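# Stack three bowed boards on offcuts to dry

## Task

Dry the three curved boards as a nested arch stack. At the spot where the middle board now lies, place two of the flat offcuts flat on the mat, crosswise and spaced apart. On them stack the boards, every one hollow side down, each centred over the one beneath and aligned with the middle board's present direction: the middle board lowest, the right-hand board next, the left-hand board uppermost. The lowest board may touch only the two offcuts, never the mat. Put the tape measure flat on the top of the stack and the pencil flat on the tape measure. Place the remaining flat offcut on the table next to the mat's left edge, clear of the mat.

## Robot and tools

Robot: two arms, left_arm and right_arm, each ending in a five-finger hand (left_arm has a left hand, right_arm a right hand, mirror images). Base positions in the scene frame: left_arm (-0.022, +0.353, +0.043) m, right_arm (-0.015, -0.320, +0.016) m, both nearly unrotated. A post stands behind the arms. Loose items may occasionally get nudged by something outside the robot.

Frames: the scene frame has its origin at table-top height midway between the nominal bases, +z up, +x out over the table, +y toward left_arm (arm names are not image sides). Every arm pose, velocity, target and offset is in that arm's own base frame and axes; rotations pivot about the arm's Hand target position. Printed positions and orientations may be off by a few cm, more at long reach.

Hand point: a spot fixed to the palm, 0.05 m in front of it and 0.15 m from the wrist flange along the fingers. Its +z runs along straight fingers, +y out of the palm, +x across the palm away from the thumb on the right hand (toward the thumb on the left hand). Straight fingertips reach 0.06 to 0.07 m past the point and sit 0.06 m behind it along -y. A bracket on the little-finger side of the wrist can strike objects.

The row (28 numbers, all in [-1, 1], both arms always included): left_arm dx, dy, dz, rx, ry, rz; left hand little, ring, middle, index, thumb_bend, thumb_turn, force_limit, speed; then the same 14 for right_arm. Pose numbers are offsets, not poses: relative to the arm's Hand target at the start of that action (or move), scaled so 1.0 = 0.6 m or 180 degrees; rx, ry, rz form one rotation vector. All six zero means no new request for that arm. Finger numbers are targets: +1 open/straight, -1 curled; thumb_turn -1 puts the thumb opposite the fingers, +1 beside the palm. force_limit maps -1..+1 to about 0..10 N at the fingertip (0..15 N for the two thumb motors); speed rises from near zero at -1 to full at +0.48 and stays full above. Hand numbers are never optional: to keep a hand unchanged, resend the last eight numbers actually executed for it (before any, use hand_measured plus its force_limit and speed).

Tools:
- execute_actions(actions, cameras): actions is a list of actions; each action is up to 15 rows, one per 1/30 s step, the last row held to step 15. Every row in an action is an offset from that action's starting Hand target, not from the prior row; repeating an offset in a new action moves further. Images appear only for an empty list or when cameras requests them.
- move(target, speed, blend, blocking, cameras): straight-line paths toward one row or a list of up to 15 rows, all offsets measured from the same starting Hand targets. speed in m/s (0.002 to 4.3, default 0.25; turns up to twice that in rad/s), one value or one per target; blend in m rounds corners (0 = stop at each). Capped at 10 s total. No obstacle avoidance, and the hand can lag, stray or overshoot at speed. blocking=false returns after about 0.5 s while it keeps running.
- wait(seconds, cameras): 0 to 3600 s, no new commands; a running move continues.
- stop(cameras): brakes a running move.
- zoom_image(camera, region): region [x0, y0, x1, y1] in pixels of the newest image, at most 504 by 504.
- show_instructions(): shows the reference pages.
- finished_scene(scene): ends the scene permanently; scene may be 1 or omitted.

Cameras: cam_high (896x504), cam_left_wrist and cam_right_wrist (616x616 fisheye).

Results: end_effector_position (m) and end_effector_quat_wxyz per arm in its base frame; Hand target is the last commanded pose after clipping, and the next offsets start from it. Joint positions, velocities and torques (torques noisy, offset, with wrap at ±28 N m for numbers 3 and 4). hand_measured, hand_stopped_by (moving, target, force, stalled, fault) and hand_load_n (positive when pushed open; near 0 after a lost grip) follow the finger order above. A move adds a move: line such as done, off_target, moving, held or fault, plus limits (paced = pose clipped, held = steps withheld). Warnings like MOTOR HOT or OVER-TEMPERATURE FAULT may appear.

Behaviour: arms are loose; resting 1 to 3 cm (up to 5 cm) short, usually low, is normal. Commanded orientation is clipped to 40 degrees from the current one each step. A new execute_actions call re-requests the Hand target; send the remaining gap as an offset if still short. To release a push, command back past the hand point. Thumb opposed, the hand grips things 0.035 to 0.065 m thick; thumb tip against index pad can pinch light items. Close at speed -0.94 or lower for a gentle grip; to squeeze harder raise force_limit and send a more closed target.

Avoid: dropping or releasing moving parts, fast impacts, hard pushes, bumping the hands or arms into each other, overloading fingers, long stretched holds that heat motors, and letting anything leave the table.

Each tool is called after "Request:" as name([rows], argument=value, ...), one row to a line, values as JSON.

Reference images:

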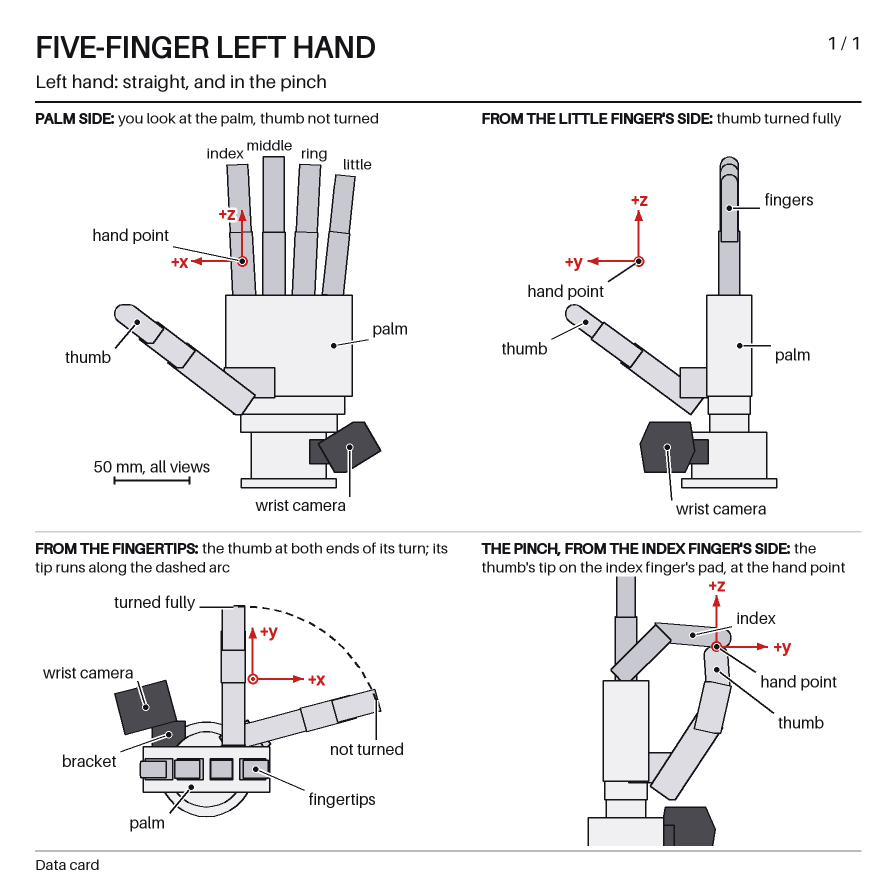

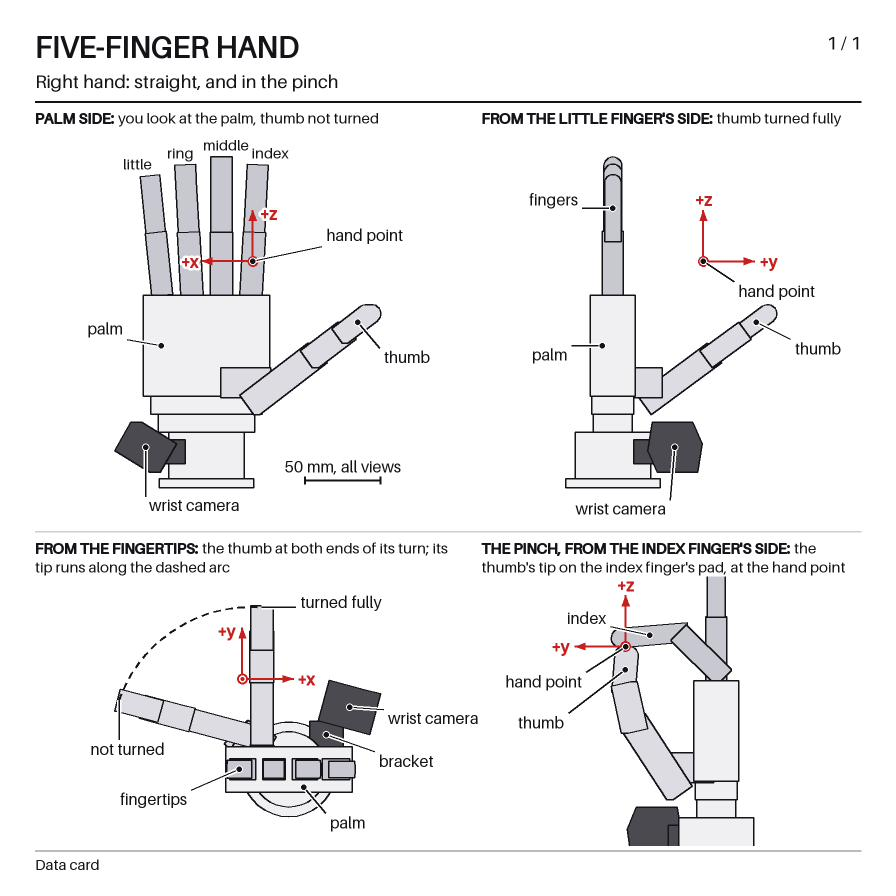

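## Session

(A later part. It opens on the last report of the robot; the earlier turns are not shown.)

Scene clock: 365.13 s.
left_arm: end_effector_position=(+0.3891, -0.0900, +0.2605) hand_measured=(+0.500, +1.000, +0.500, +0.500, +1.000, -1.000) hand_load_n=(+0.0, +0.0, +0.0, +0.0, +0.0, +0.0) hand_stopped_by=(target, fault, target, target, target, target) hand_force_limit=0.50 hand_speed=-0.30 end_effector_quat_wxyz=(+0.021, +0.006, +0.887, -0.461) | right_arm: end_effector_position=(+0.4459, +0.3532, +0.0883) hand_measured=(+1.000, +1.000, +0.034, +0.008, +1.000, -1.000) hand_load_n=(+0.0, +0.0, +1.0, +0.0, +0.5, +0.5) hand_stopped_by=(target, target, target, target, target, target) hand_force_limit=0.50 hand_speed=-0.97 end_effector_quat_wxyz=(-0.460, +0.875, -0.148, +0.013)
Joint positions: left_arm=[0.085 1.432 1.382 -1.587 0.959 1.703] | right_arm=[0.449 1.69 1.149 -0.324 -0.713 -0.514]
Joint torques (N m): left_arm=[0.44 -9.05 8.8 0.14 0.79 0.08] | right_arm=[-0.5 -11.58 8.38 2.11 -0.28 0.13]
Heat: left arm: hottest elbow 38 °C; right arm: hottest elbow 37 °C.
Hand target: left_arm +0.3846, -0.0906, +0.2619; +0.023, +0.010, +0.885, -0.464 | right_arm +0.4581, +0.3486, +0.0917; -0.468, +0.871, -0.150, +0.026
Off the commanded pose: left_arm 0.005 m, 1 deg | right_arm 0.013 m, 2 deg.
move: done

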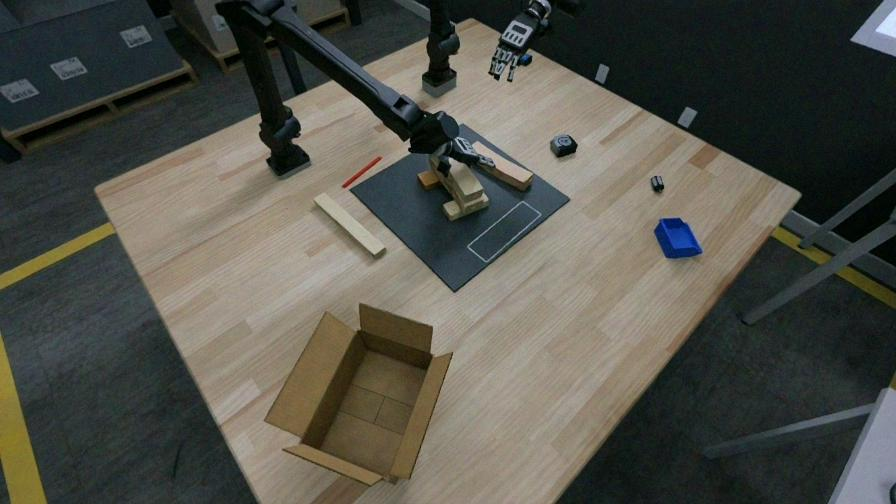

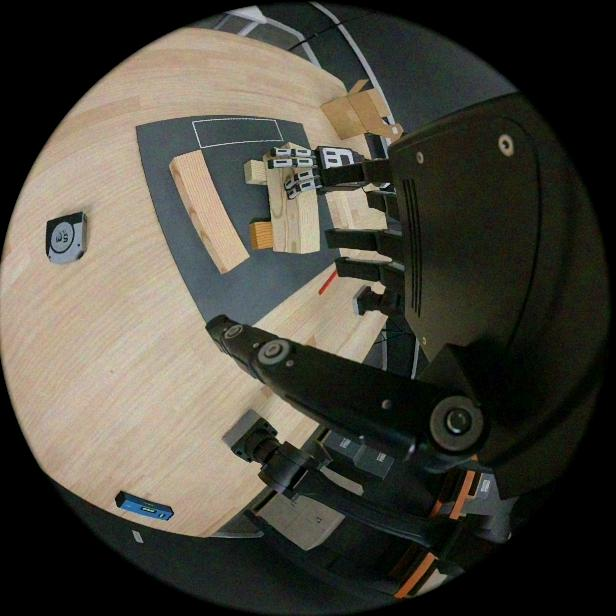

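Request:
move([
  [0,0,0,0,0,0, 0.5,0.5,0.5,0.5,1,-1,0.5,-0.3, 0.0,0.0,0.0,0.0,0.0,0.0, 1,1,0.5,0.5,1,-1,0.5,-0.6],
  [0,0,0,0,0,0, 0.5,0.5,0.5,0.5,1,-1,0.5,-0.3, 0.0,-0.018,0.03,0.0,0.0,0.0, 1,1,0.5,0.5,1,-1,0.5,-0.6],
  [0,0,0,0,0,0, 0.5,0.5,0.5,0.5,1,-1,0.5,-0.3, 0.02,-0.018,0.18,0.0,0.0,0.0, 1,1,0.5,0.5,1,-1,0.5,-0.6],
], speed=0.06, cameras=["cam_high","cam_left_wrist"])

Request:
zoom_image(camera="cam_high", region=[420, 135, 500, 215])

Request:
zoom_image(camera="cam_left_wrist", region=[230, 120, 360, 270])

Scene clock: 370.70 s.
left_arm: end_effector_position=(+0.3891, -0.0900, +0.2605) hand_measured=(+0.500, +1.000, +0.500, +0.500, +1.000, -1.000) hand_load_n=(+0.0, +0.0, +0.0, +0.0, +0.0, +0.0) hand_stopped_by=(target, fault, target, target, target, target) hand_force_limit=0.50 hand_speed=-0.30 end_effector_quat_wxyz=(+0.021, +0.006, +0.887, -0.461) | right_arm: end_effector_position=(+0.4486, +0.3399, +0.1601) hand_measured=(+1.000, +1.000, +0.500, +0.500, +1.000, -1.000) hand_load_n=(+0.0, -0.5, +0.0, +0.0, +0.0, +0.0) hand_stopped_by=(target, target, target, target, target, target) hand_force_limit=0.50 hand_speed=-0.60 end_effector_quat_wxyz=(-0.446, +0.879, -0.166, -0.008)
Joint positions: left_arm=[0.085 1.432 1.382 -1.587 0.959 1.703] | right_arm=[0.423 1.626 1.289 -0.597 -0.725 -0.526]
Joint torques (N m): left_arm=[0.32 -9.82 8.79 0.1 0.8 0.09] | right_arm=[-0.73 -13.63 13.37 0.85 -0.51 -0.02]
Heat: left arm: hottest elbow 37 °C; right arm: hottest elbow 37 °C.
Hand target: left_arm +0.3846, -0.0906, +0.2619; +0.023, +0.010, +0.885, -0.464 | right_arm +0.4701, +0.3378, +0.1997; -0.468, +0.871, -0.150, +0.026
Off the commanded pose: left_arm 0.005 m, 1 deg | right_arm 0.045 m, 5 deg.
move: off_target (right_arm)

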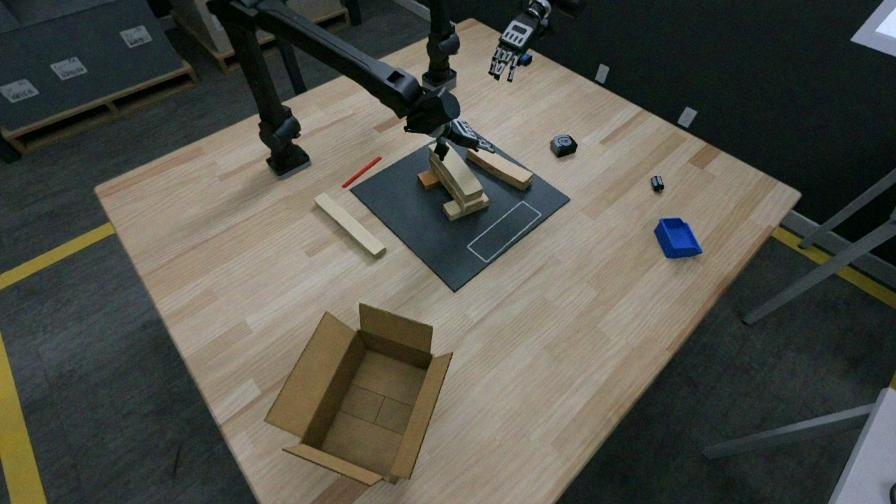

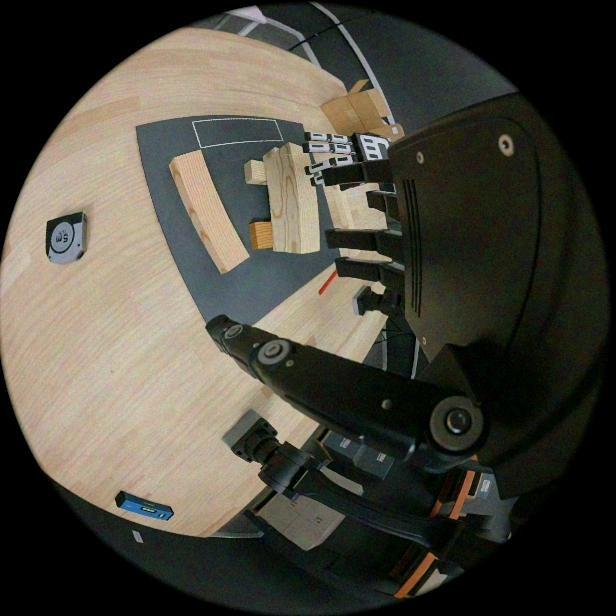

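Scaled by 6.300 from the camera's image (finer frame: 1280x720).

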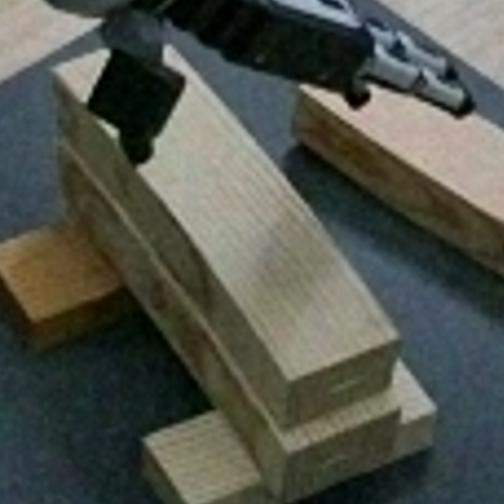

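Scaled by 3.360 from the camera's image (finer frame: 880x880).

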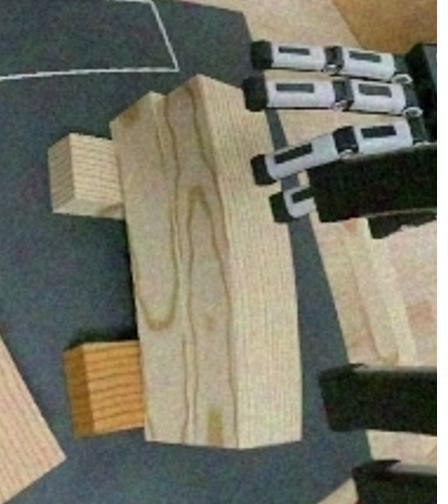

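Request:
zoom_image(camera="cam_high", region=[455, 175, 495, 215])

Request:
zoom_image(camera="cam_high", region=[420, 135, 460, 175])

Request:
zoom_image(camera="cam_left_wrist", region=[255, 135, 325, 205])

Request:
zoom_image(camera="cam_left_wrist", region=[255, 190, 325, 260])

Scaled by 12.600 from the camera's image (finer frame: 1280x720).

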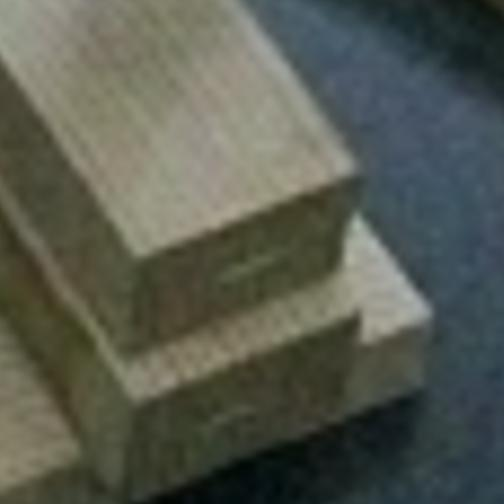

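Scaled by 12.600 from the camera's image (finer frame: 1280x720).

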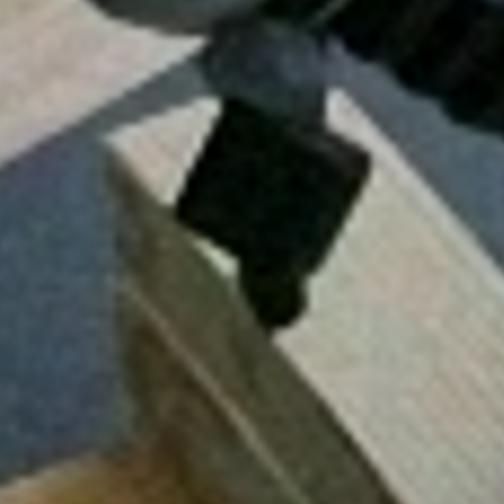

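Scaled by 7.200 from the camera's image (finer frame: 880x880).

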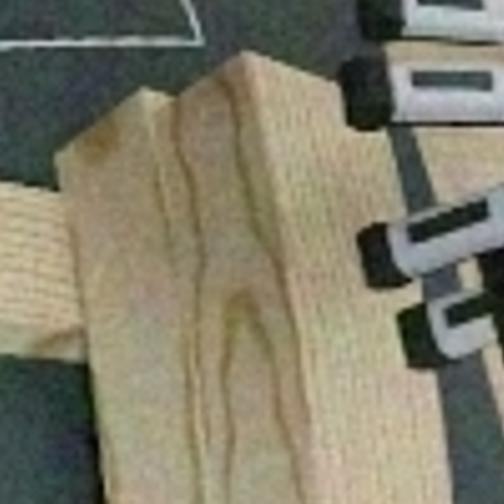

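Scaled by 7.200 from the camera's image (finer frame: 880x880).

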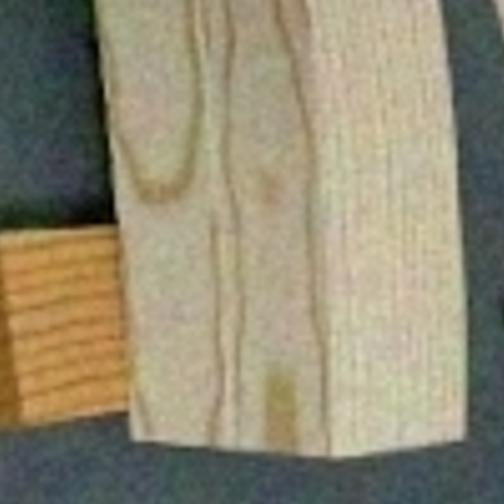

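Request:
move([
  [0.15,-0.05,-0.1,0,0,0, 0.5,0.5,0.45,0.45,1,-1,0.0,-0.3, 0,-0.15,0.1,0.0,0.0,0.0, 0.5,0.5,0.5,0.5,1,-1,0.5,-0.3],
  [0.3037,-0.1643,-0.27,0.0105,-0.001,0.0271, 0.5,0.5,0.45,0.45,1,-1,0.0,-0.3, -0.15,-0.45,0.1,0,0,0.08, 0.5,0.5,0.5,0.5,1,-1,0.5,-0.3],
], speed=0.15, blend=0.03, cameras=["all"])

Request:
zoom_image(camera="cam_high", region=[440, 90, 580, 230])

Request:
zoom_image(camera="cam_left_wrist", region=[100, 60, 460, 420])

Scene clock: 381.27 s.
left_arm: end_effector_position=(+0.5412, -0.1821, +0.0837) hand_measured=(+0.500, +1.000, +0.450, +0.450, +1.000, -1.000) hand_load_n=(+0.0, +0.0, +0.0, +0.0, +0.0, -0.5) hand_stopped_by=(target, fault, target, target, target, target) hand_force_limit=0.00 hand_speed=-0.30 end_effector_quat_wxyz=(+0.017, -0.041, +0.895, -0.444) | right_arm: end_effector_position=(+0.3689, +0.0729, +0.2447) hand_measured=(+0.500, +0.500, +0.500, +0.500, +1.000, -1.000) hand_load_n=(+0.0, +0.0, -0.5, +0.0, +0.0, +0.0) hand_stopped_by=(target, target, target, target, target, target) hand_force_limit=0.50 hand_speed=-0.30 end_effector_quat_wxyz=(-0.465, +0.883, -0.054, -0.042)
Joint positions: left_arm=[-0.108 1.867 1.457 -0.915 0.897 1.252] | right_arm=[-0.132 1.476 1.364 -1.691 -0.952 -1.7]
Joint torques (N m): left_arm=[-0.97 -13.63 14.37 1.87 0.42 -0.17] | right_arm=[-0.44 -8.53 12.03 -0.43 -0.42 -0.02]
Heat: left arm: hottest elbow 38 °C; right arm: hottest elbow 37 °C.
Hand target: left_arm +0.5668, -0.1892, +0.0999; +0.044, -0.027, +0.892, -0.448 | right_arm +0.3801, +0.0678, +0.2597; -0.467, +0.883, -0.039, -0.033
Off the commanded pose: left_arm 0.031 m, 4 deg | right_arm 0.019 m, 2 deg.
joint sent to its limit (right arm) — joint 4 (wrist pitch), lower limit. The joint targets are off in position, not in orientation.
move: off_target (left_arm, right_arm)

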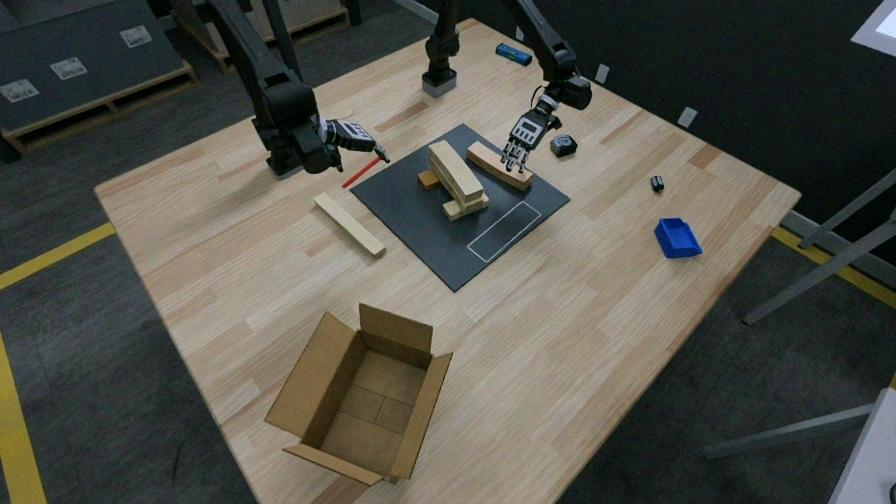

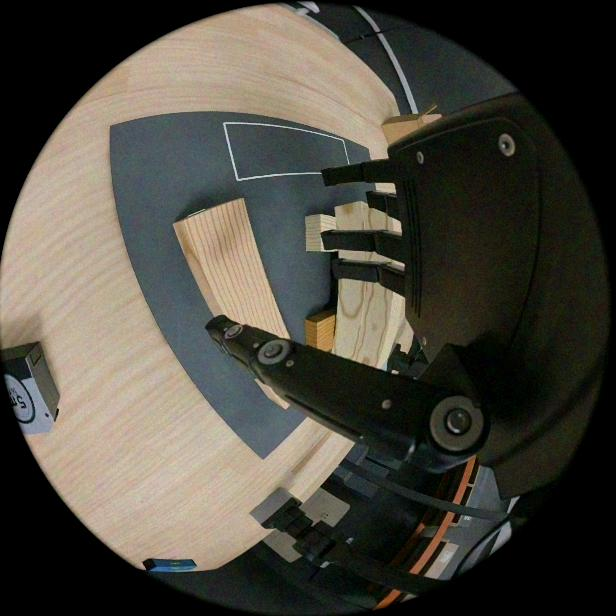

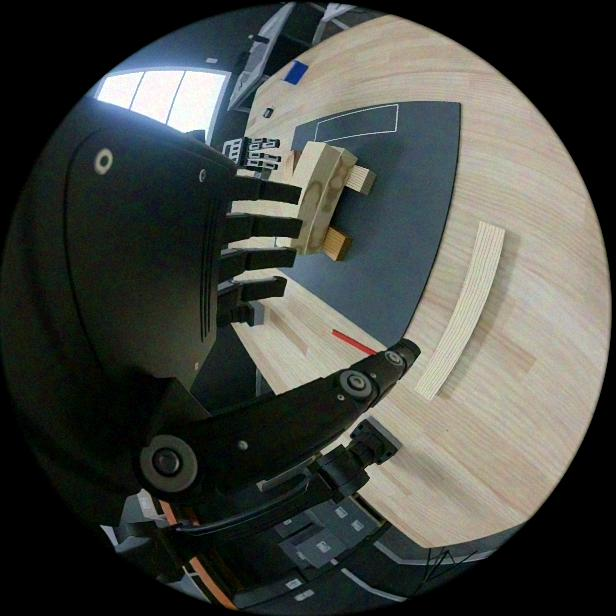

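Scaled by 3.600 from the camera's image (finer frame: 1280x720).

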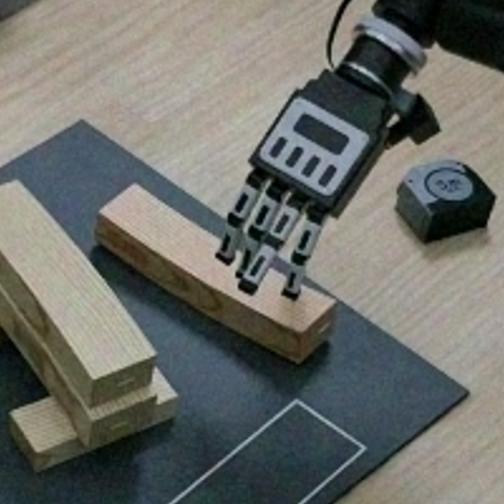

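Scaled by 1.400 from the camera's image (finer frame: 880x880).

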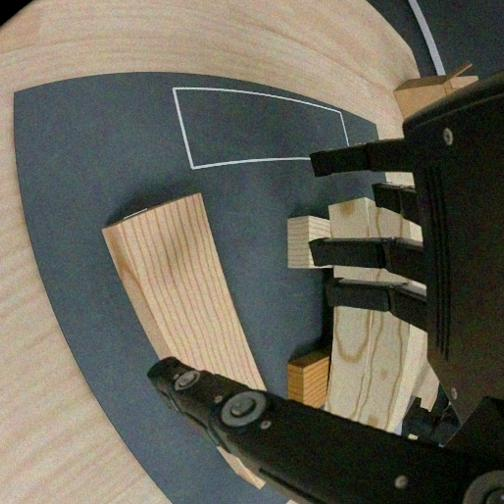

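Request:
move([
  [-0.004,0.003,-0.115,0.005,0.008,0, 0.5,0.5,0.45,0.45,1,-1,0.0,-0.3, 0,0,0,0,0,0, 0.5,0.5,0.5,0.5,1,-1,0.5,-0.3],
], speed=0.08, cameras=["cam_high","cam_left_wrist"])

Request:
zoom_image(camera="cam_high", region=[470, 110, 570, 210])

Request:
zoom_image(camera="cam_left_wrist", region=[120, 100, 420, 400])

Scene clock: 383.80 s.
left_arm: end_effector_position=(+0.5628, -0.1825, +0.0376) hand_measured=(+0.500, +1.000, +0.450, +0.450, +1.000, -1.000) hand_load_n=(-0.5, +0.0, +0.0, +0.0, +0.0, +0.0) hand_stopped_by=(target, fault, target, target, target, target) hand_force_limit=0.00 hand_speed=-0.30 end_effector_quat_wxyz=(+0.031, -0.036, +0.896, -0.441) | right_arm: end_effector_position=(+0.3689, +0.0729, +0.2447) hand_measured=(+0.500, +0.500, +0.500, +0.500, +1.000, -1.000) hand_load_n=(+0.0, +0.0, +0.0, +0.0, +0.0, +0.0) hand_stopped_by=(target, target, target, target, target, target) hand_force_limit=0.50 hand_speed=-0.30 end_effector_quat_wxyz=(-0.465, +0.883, -0.054, -0.042)
Joint positions: left_arm=[-0.108 1.952 1.457 -0.801 0.885 1.252] | right_arm=[-0.132 1.476 1.364 -1.691 -0.952 -1.7]
Joint torques (N m): left_arm=[-1.32 -13.8 8.76 1.91 0.4 -0.13] | right_arm=[-0.44 -8.47 12.08 -0.44 -0.41 -0.02]
Heat: left arm: hottest elbow 38 °C; right arm: hottest elbow 38 °C.
Hand target: left_arm +0.5644, -0.1874, +0.0309; +0.033, -0.032, +0.896, -0.441 | right_arm +0.3801, +0.0678, +0.2597; -0.467, +0.883, -0.039, -0.033
Off the commanded pose: left_arm 0.008 m, 0 deg | right_arm 0.019 m, 2 deg.
joint sent to its limit (right arm) — joint 4 (wrist pitch), lower limit. The joint targets are off in position, not in orientation.
move: done

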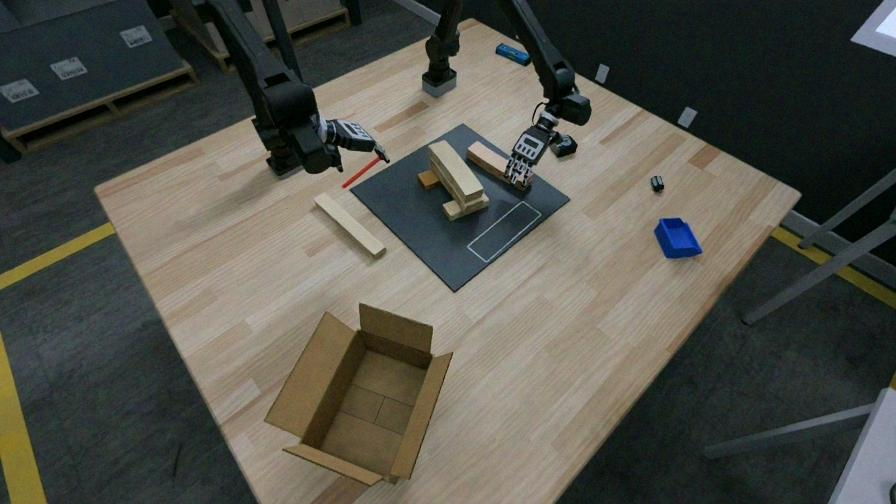

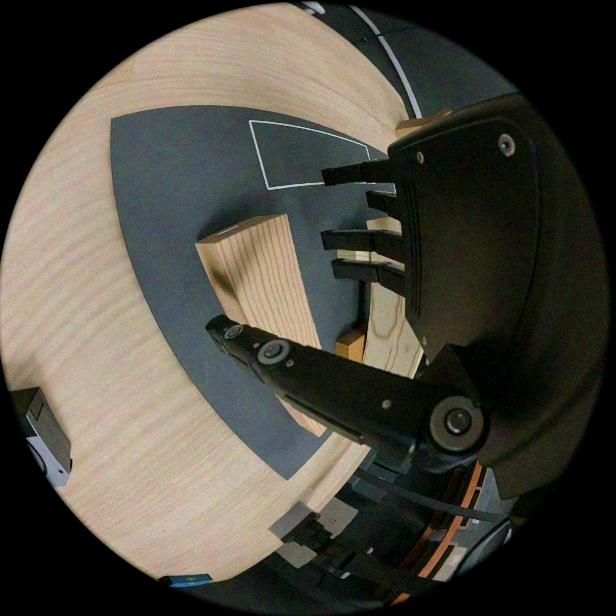

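Scaled by 5.040 from the camera's image (finer frame: 1280x720).

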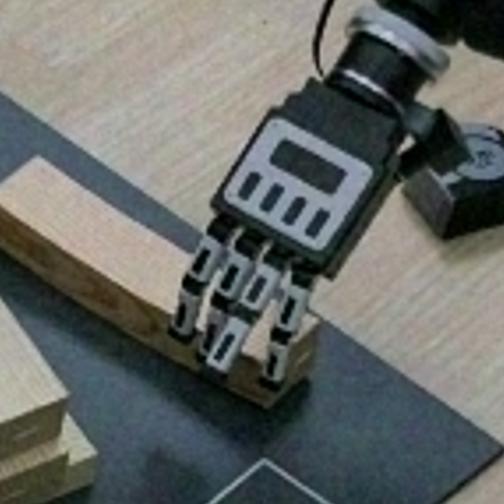

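Scaled by 1.680 from the camera's image (finer frame: 880x880).

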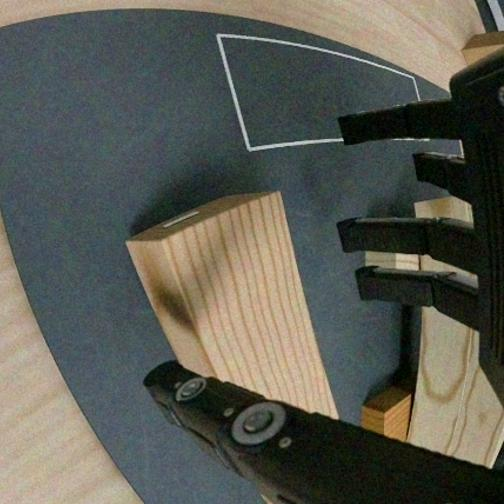

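Request:
move([
  [-0.010,0.0,-0.058,0,0,0, 0.5,0.5,0.45,0.45,1,-1,0.0,-0.3, 0,0,0,0,0,0, 0.5,0.5,0.5,0.5,1,-1,0.5,-0.3],
], speed=0.06, cameras=["cam_left_wrist"])

Request:
zoom_image(camera="cam_left_wrist", region=[120, 100, 420, 400])

Scene clock: 385.97 s.
left_arm: end_effector_position=(+0.5590, -0.1821, +0.0039) hand_measured=(+0.500, +1.000, +0.450, +0.450, +1.000, -1.000) hand_load_n=(-0.5, +0.0, +0.0, +0.0, +0.0, +0.0) hand_stopped_by=(target, fault, target, target, target, target) hand_force_limit=0.00 hand_speed=-0.30 end_effector_quat_wxyz=(+0.034, -0.035, +0.896, -0.441) | right_arm: end_effector_position=(+0.3689, +0.0729, +0.2447) hand_measured=(+0.500, +0.500, +0.500, +0.500, +1.000, -1.000) hand_load_n=(+0.0, -0.5, +0.0, +0.0, +0.0, +0.0) hand_stopped_by=(target, target, target, target, target, target) hand_force_limit=0.50 hand_speed=-0.30 end_effector_quat_wxyz=(-0.465, +0.883, -0.054, -0.042)
Joint positions: left_arm=[-0.108 1.985 1.41 -0.715 0.885 1.252] | right_arm=[-0.132 1.476 1.364 -1.691 -0.952 -1.7]
Joint torques (N m): left_arm=[-1.08 -14.1 8.03 1.77 0.41 -0.12] | right_arm=[-0.5 -8.53 12.04 -0.46 -0.41 -0.02]
Heat: left arm: hottest elbow 37 °C; right arm: hottest elbow 38 °C.
Hand target: left_arm +0.5584, -0.1874, -0.0039; +0.033, -0.032, +0.896, -0.441 | right_arm +0.3801, +0.0678, +0.2597; -0.467, +0.883, -0.039, -0.033
Off the commanded pose: left_arm 0.009 m, 0 deg | right_arm 0.019 m, 2 deg.
joint sent to its limit (right arm) — joint 4 (wrist pitch), lower limit. The joint targets are off in position, not in orientation.
move: done

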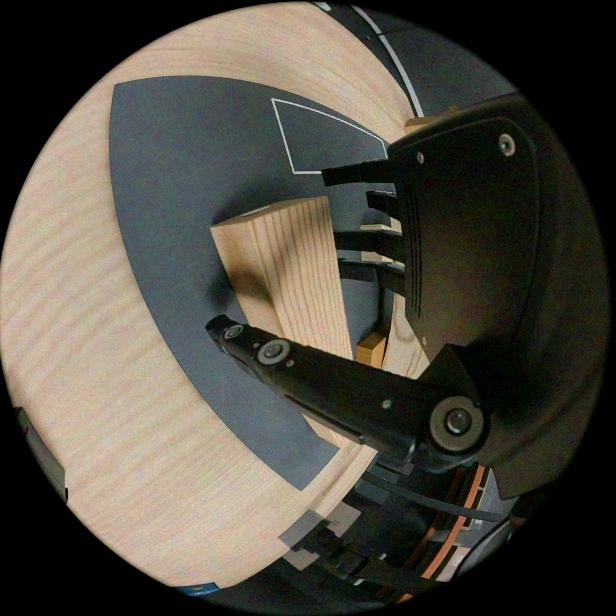

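Scaled by 1.680 from the camera's image (finer frame: 880x880).

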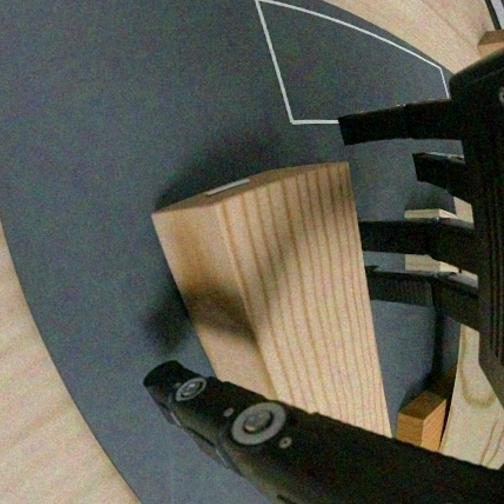

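Request:
move([
  [0,0,0,0,0,0, 0.5,0.5,-0.4,-0.4,1,-1,0.4,-0.7, 0,0,0,0,0,0, 0.5,0.5,0.5,0.5,1,-1,0.5,-0.3],
], speed=0.06, cameras=["cam_left_wrist"])

Request:
zoom_image(camera="cam_left_wrist", region=[120, 100, 420, 400])

Scene clock: 387.90 s.
left_arm: end_effector_position=(+0.5587, -0.1871, +0.0030) hand_measured=(+0.500, +1.000, -0.070, -0.070, +1.000, -1.000) hand_load_n=(+0.0, +0.0, +9.5, +9.0, +0.5, +0.0) hand_stopped_by=(target, fault, force, force, target, target) hand_force_limit=0.40 hand_speed=-0.70 end_effector_quat_wxyz=(+0.034, -0.029, +0.896, -0.441) | right_arm: end_effector_position=(+0.3689, +0.0729, +0.2447) hand_measured=(+0.500, +0.500, +0.500, +0.500, +1.000, -1.000) hand_load_n=(+0.0, +0.0, +0.0, +0.0, +0.0, +0.0) hand_stopped_by=(target, target, target, target, target, target) hand_force_limit=0.50 hand_speed=-0.30 end_effector_quat_wxyz=(-0.465, +0.883, -0.054, -0.042)
Joint positions: left_arm=[-0.117 1.987 1.41 -0.709 0.883 1.254] | right_arm=[-0.132 1.476 1.364 -1.691 -0.952 -1.7]
Joint torques (N m): left_arm=[-0.26 -14.15 8.01 1.58 0.46 -0.13] | right_arm=[-0.5 -8.47 12.05 -0.43 -0.42 -0.02]
Heat: left arm: hottest elbow 37 °C; right arm: hottest elbow 39 °C.
Hand target: left_arm +0.5584, -0.1874, -0.0039; +0.033, -0.032, +0.896, -0.441 | right_arm +0.3801, +0.0678, +0.2597; -0.467, +0.883, -0.039, -0.033
Off the commanded pose: left_arm 0.007 m, 0 deg | right_arm 0.019 m, 2 deg.
joint sent to its limit (right arm) — joint 4 (wrist pitch), lower limit. The joint targets are off in position, not in orientation.
move: done

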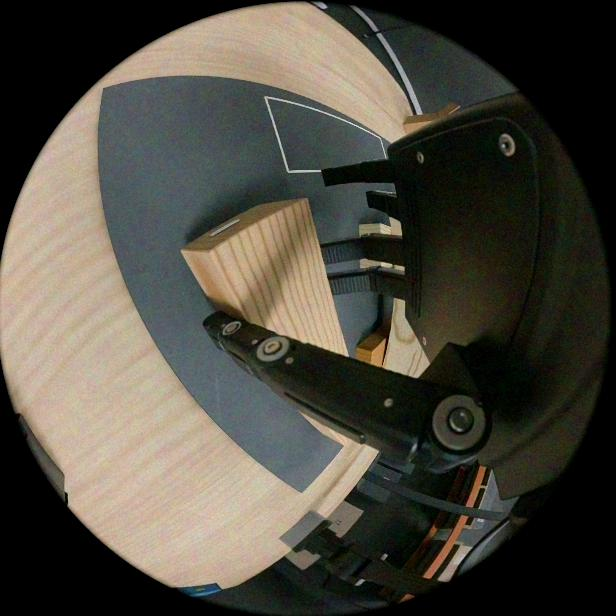

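Scaled by 1.680 from the camera's image (finer frame: 880x880).

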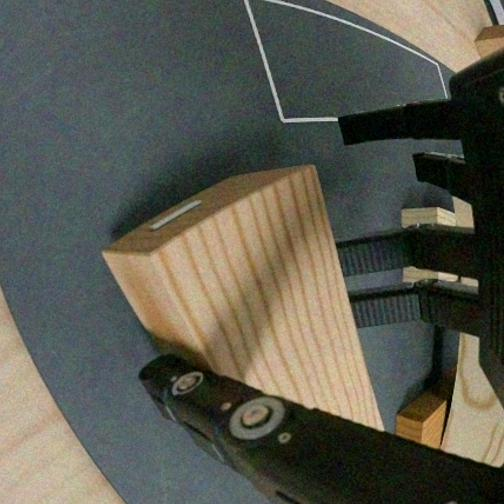

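Request:
move([
  [0.01,0,0.18,0,0,0, 0.5,0.5,-0.4,-0.4,1,-1,0.4,-0.7, 0,0,0,0,0,0, 0.5,0.5,0.5,0.5,1,-1,0.5,-0.3],
  [-0.06,0,0.28,0,0,0, 0.5,0.5,-0.4,-0.4,1,-1,0.4,-0.7, 0,0,0,0,0,0, 0.5,0.5,0.5,0.5,1,-1,0.5,-0.3],
], speed=0.08, blend=0.02, cameras=["all"])

Request:
zoom_image(camera="cam_high", region=[450, 60, 570, 200])

Scene clock: 391.73 s.
left_arm: end_effector_position=(+0.5114, -0.1828, +0.1324) hand_measured=(+0.500, +1.000, -0.070, -0.070, +1.000, -1.000) hand_load_n=(+0.0, +0.0, +5.5, +0.0, +0.0, +4.0) hand_stopped_by=(target, fault, force, force, target, target) hand_force_limit=0.40 hand_speed=-0.70 end_effector_quat_wxyz=(+0.009, -0.041, +0.899, -0.436) | right_arm: end_effector_position=(+0.3689, +0.0729, +0.2447) hand_measured=(+0.500, +0.500, +0.500, +0.500, +1.000, -1.000) hand_load_n=(+0.5, +0.0, +0.0, +0.0, +0.0, +0.0) hand_stopped_by=(target, target, target, target, target, target) hand_force_limit=0.50 hand_speed=-0.30 end_effector_quat_wxyz=(-0.465, +0.883, -0.054, -0.042)
Joint positions: left_arm=[-0.12 1.76 1.445 -1.025 0.88 1.251] | right_arm=[-0.132 1.476 1.364 -1.691 -0.952 -1.7]
Joint torques (N m): left_arm=[-0.67 -15.38 13.33 0.72 0.54 -0.2] | right_arm=[-0.44 -8.47 12.01 -0.44 -0.41 -0.02]
Heat: left arm: hottest elbow 38 °C; right arm: hottest elbow 39 °C.
Hand target: left_arm +0.5224, -0.1874, +0.1641; +0.033, -0.032, +0.896, -0.441 | right_arm +0.3801, +0.0678, +0.2597; -0.467, +0.883, -0.039, -0.033
Off the commanded pose: left_arm 0.034 m, 3 deg | right_arm 0.019 m, 2 deg.
joint sent to its limit (right arm) — joint 4 (wrist pitch), lower limit. The joint targets are off in position, not in orientation.
move: off_target (left_arm)

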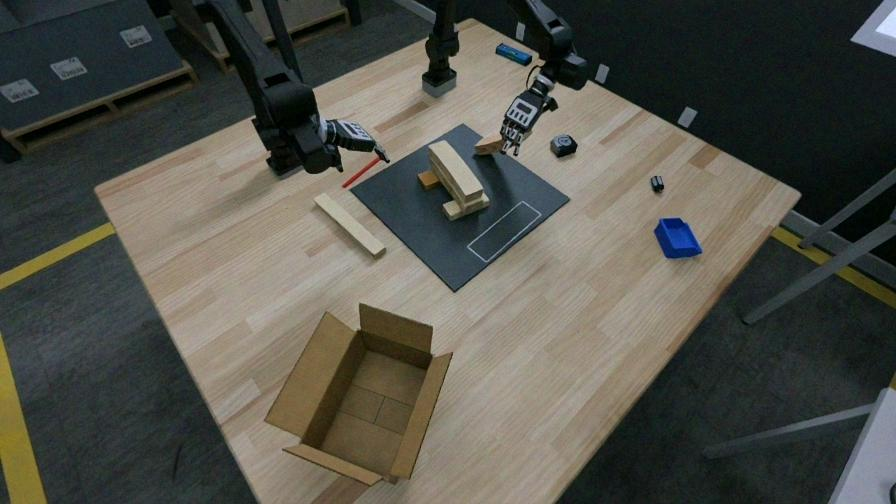

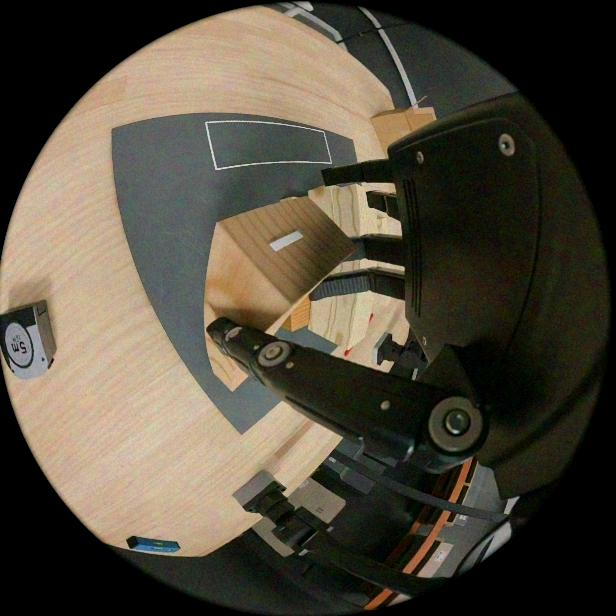

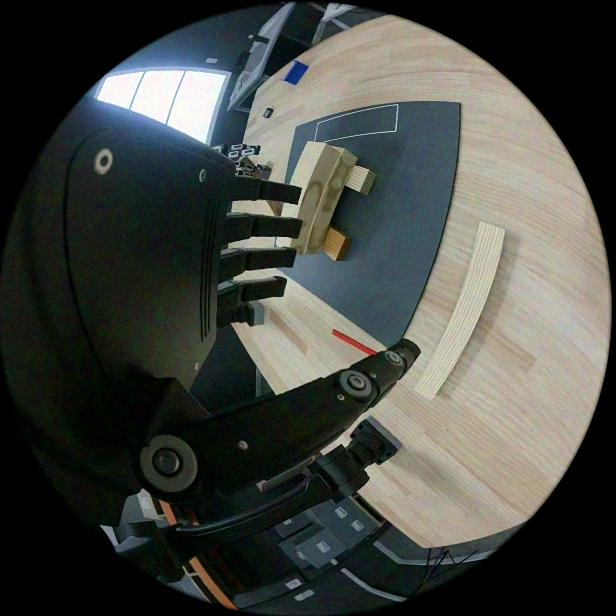

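Scaled by 3.600 from the camera's image (finer frame: 1280x720).

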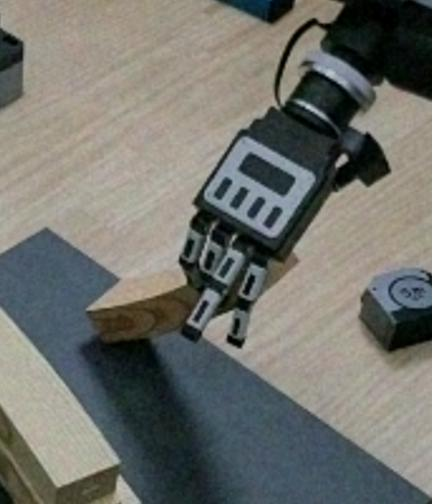

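Request:
move([
  [0,0,0,0,0,0, 0.5,0.5,-0.45,-0.45,1,-1,0.4,-0.7, 0,0,0,0,0,0, 0.5,0.5,0.5,0.5,1,-1,0.5,-0.3],
], speed=0.08, cameras=["cam_left_wrist"])

Request:
zoom_image(camera="cam_left_wrist", region=[160, 160, 460, 460])

Scene clock: 393.33 s.
left_arm: end_effector_position=(+0.5116, -0.1822, +0.1320) hand_measured=(+0.500, +1.000, -0.090, -0.146, +1.000, -1.000) hand_load_n=(+0.0, -0.5, +8.5, +12.0, +1.5, +4.0) hand_stopped_by=(target, fault, force, force, target, target) hand_force_limit=0.40 hand_speed=-0.70 end_effector_quat_wxyz=(+0.010, -0.040, +0.900, -0.434) | right_arm: end_effector_position=(+0.3689, +0.0729, +0.2447) hand_measured=(+0.500, +0.500, +0.500, +0.500, +1.000, -1.000) hand_load_n=(+0.0, +0.0, +0.0, -0.5, +0.0, +0.0) hand_stopped_by=(target, target, target, target, target, target) hand_force_limit=0.50 hand_speed=-0.30 end_effector_quat_wxyz=(-0.465, +0.883, -0.054, -0.042)
Joint positions: left_arm=[-0.12 1.76 1.445 -1.025 0.877 1.252] | right_arm=[-0.132 1.476 1.364 -1.691 -0.952 -1.7]
Joint torques (N m): left_arm=[-0.67 -15.74 13.35 0.5 0.62 -0.19] | right_arm=[-0.38 -8.53 12.07 -0.43 -0.42 -0.02]
Heat: left arm: hottest elbow 38 °C; right arm: hottest elbow 39 °C.
Hand target: left_arm +0.5224, -0.1874, +0.1641; +0.033, -0.032, +0.896, -0.441 | right_arm +0.3801, +0.0678, +0.2597; -0.467, +0.883, -0.039, -0.033
Off the commanded pose: left_arm 0.034 m, 3 deg | right_arm 0.019 m, 2 deg.
joint sent to its limit (right arm) — joint 4 (wrist pitch), lower limit. The joint targets are off in position, not in orientation.
move: done

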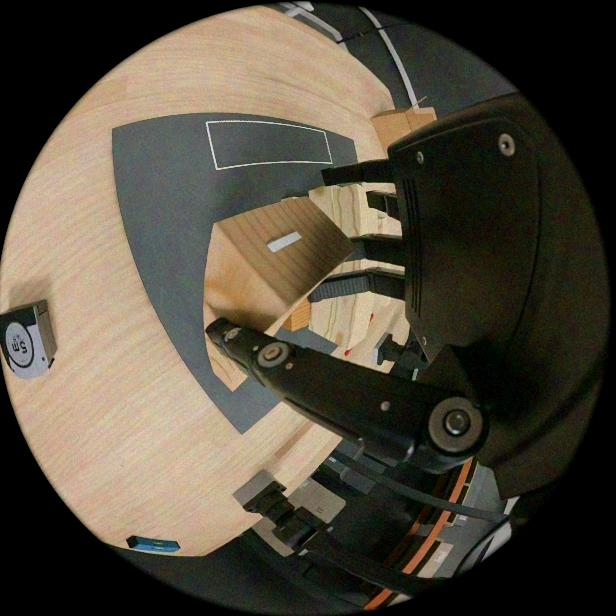

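Scaled by 1.680 from the camera's image (finer frame: 880x880).

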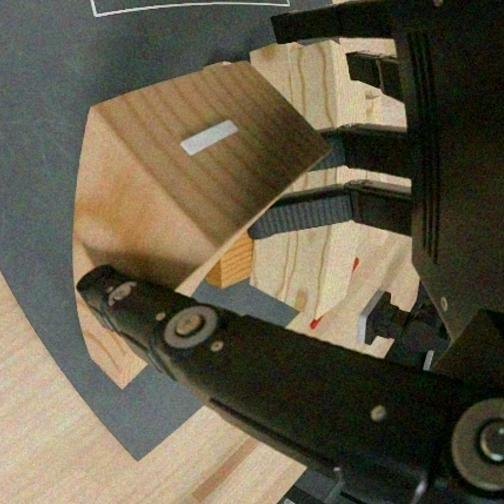

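Request:
move([
  [0.0,0,0.13,0,0,0, 0.5,0.5,-0.45,-0.45,1,-1,0.4,-0.7, 0,0,0,0,0,0, 0.5,0.5,0.5,0.5,1,-1,0.5,-0.3],
], speed=0.06, cameras=["cam_high","cam_left_wrist"])

Request:
zoom_image(camera="cam_high", region=[450, 40, 570, 200])

Scene clock: 401.13 s.
left_arm: end_effector_position=(+0.5056, -0.1813, +0.1927) hand_measured=(+0.500, +1.000, -0.090, -0.146, +1.000, -1.000) hand_load_n=(+0.0, +0.0, +8.5, +12.0, +1.5, +4.0) hand_stopped_by=(target, fault, force, force, target, target) hand_force_limit=0.40 hand_speed=-0.70 end_effector_quat_wxyz=(-0.006, -0.048, +0.901, -0.431) | right_arm: end_effector_position=(+0.3689, +0.0729, +0.2447) hand_measured=(+0.500, +0.500, +0.500, +0.500, +1.000, -1.000) hand_load_n=(+0.0, +0.0, +0.0, +0.0, +0.0, +0.0) hand_stopped_by=(target, target, target, target, target, target) hand_force_limit=0.50 hand_speed=-0.30 end_effector_quat_wxyz=(-0.465, +0.883, -0.054, -0.042)
Joint positions: left_arm=[-0.12 1.729 1.568 -1.215 0.876 1.252] | right_arm=[-0.132 1.476 1.364 -1.691 -0.952 -1.7]
Joint torques (N m): left_arm=[-0.79 -15.21 16.76 0.53 0.7 -0.18] | right_arm=[-0.38 -8.59 12.04 -0.46 -0.41 -0.03]
Heat: left arm: hottest elbow 39 °C; right arm: hottest elbow 40 °C.
Hand target: left_arm +0.5224, -0.1874, +0.2421; +0.033, -0.032, +0.896, -0.441 | right_arm +0.3801, +0.0678, +0.2597; -0.467, +0.883, -0.039, -0.033
Off the commanded pose: left_arm 0.053 m, 5 deg | right_arm 0.019 m, 2 deg.
joint sent to its limit (right arm) — joint 4 (wrist pitch), lower limit. The joint targets are off in position, not in orientation.
move: off_target (left_arm)

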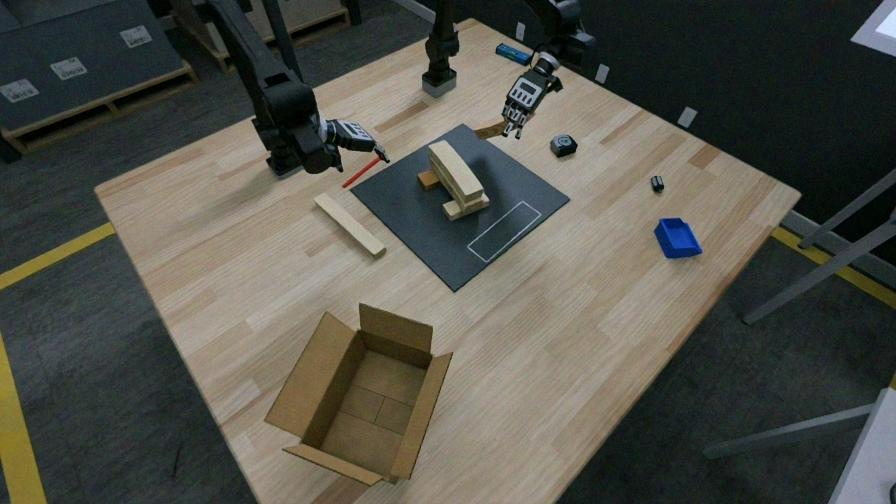

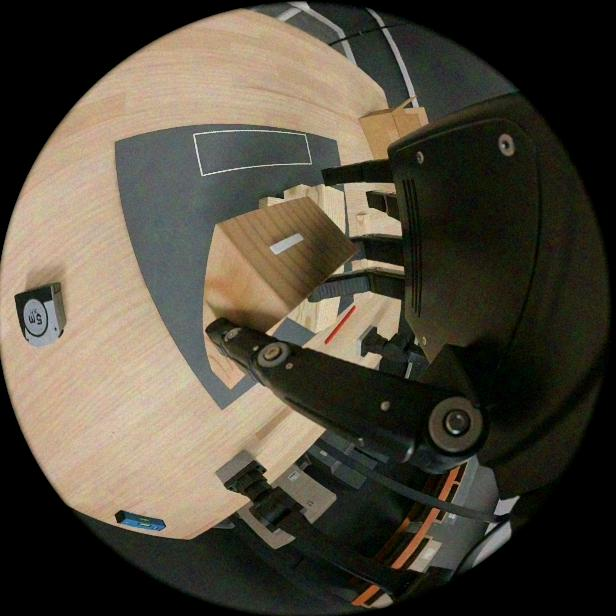

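Scaled by 3.150 from the camera's image (finer frame: 1280x720).

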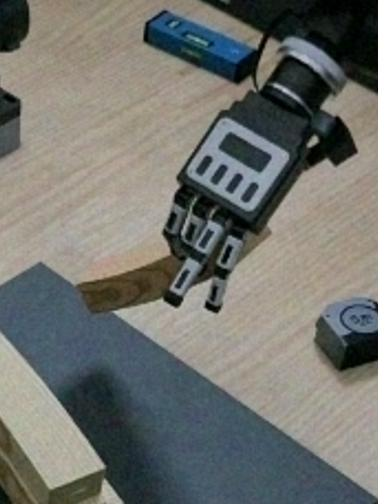

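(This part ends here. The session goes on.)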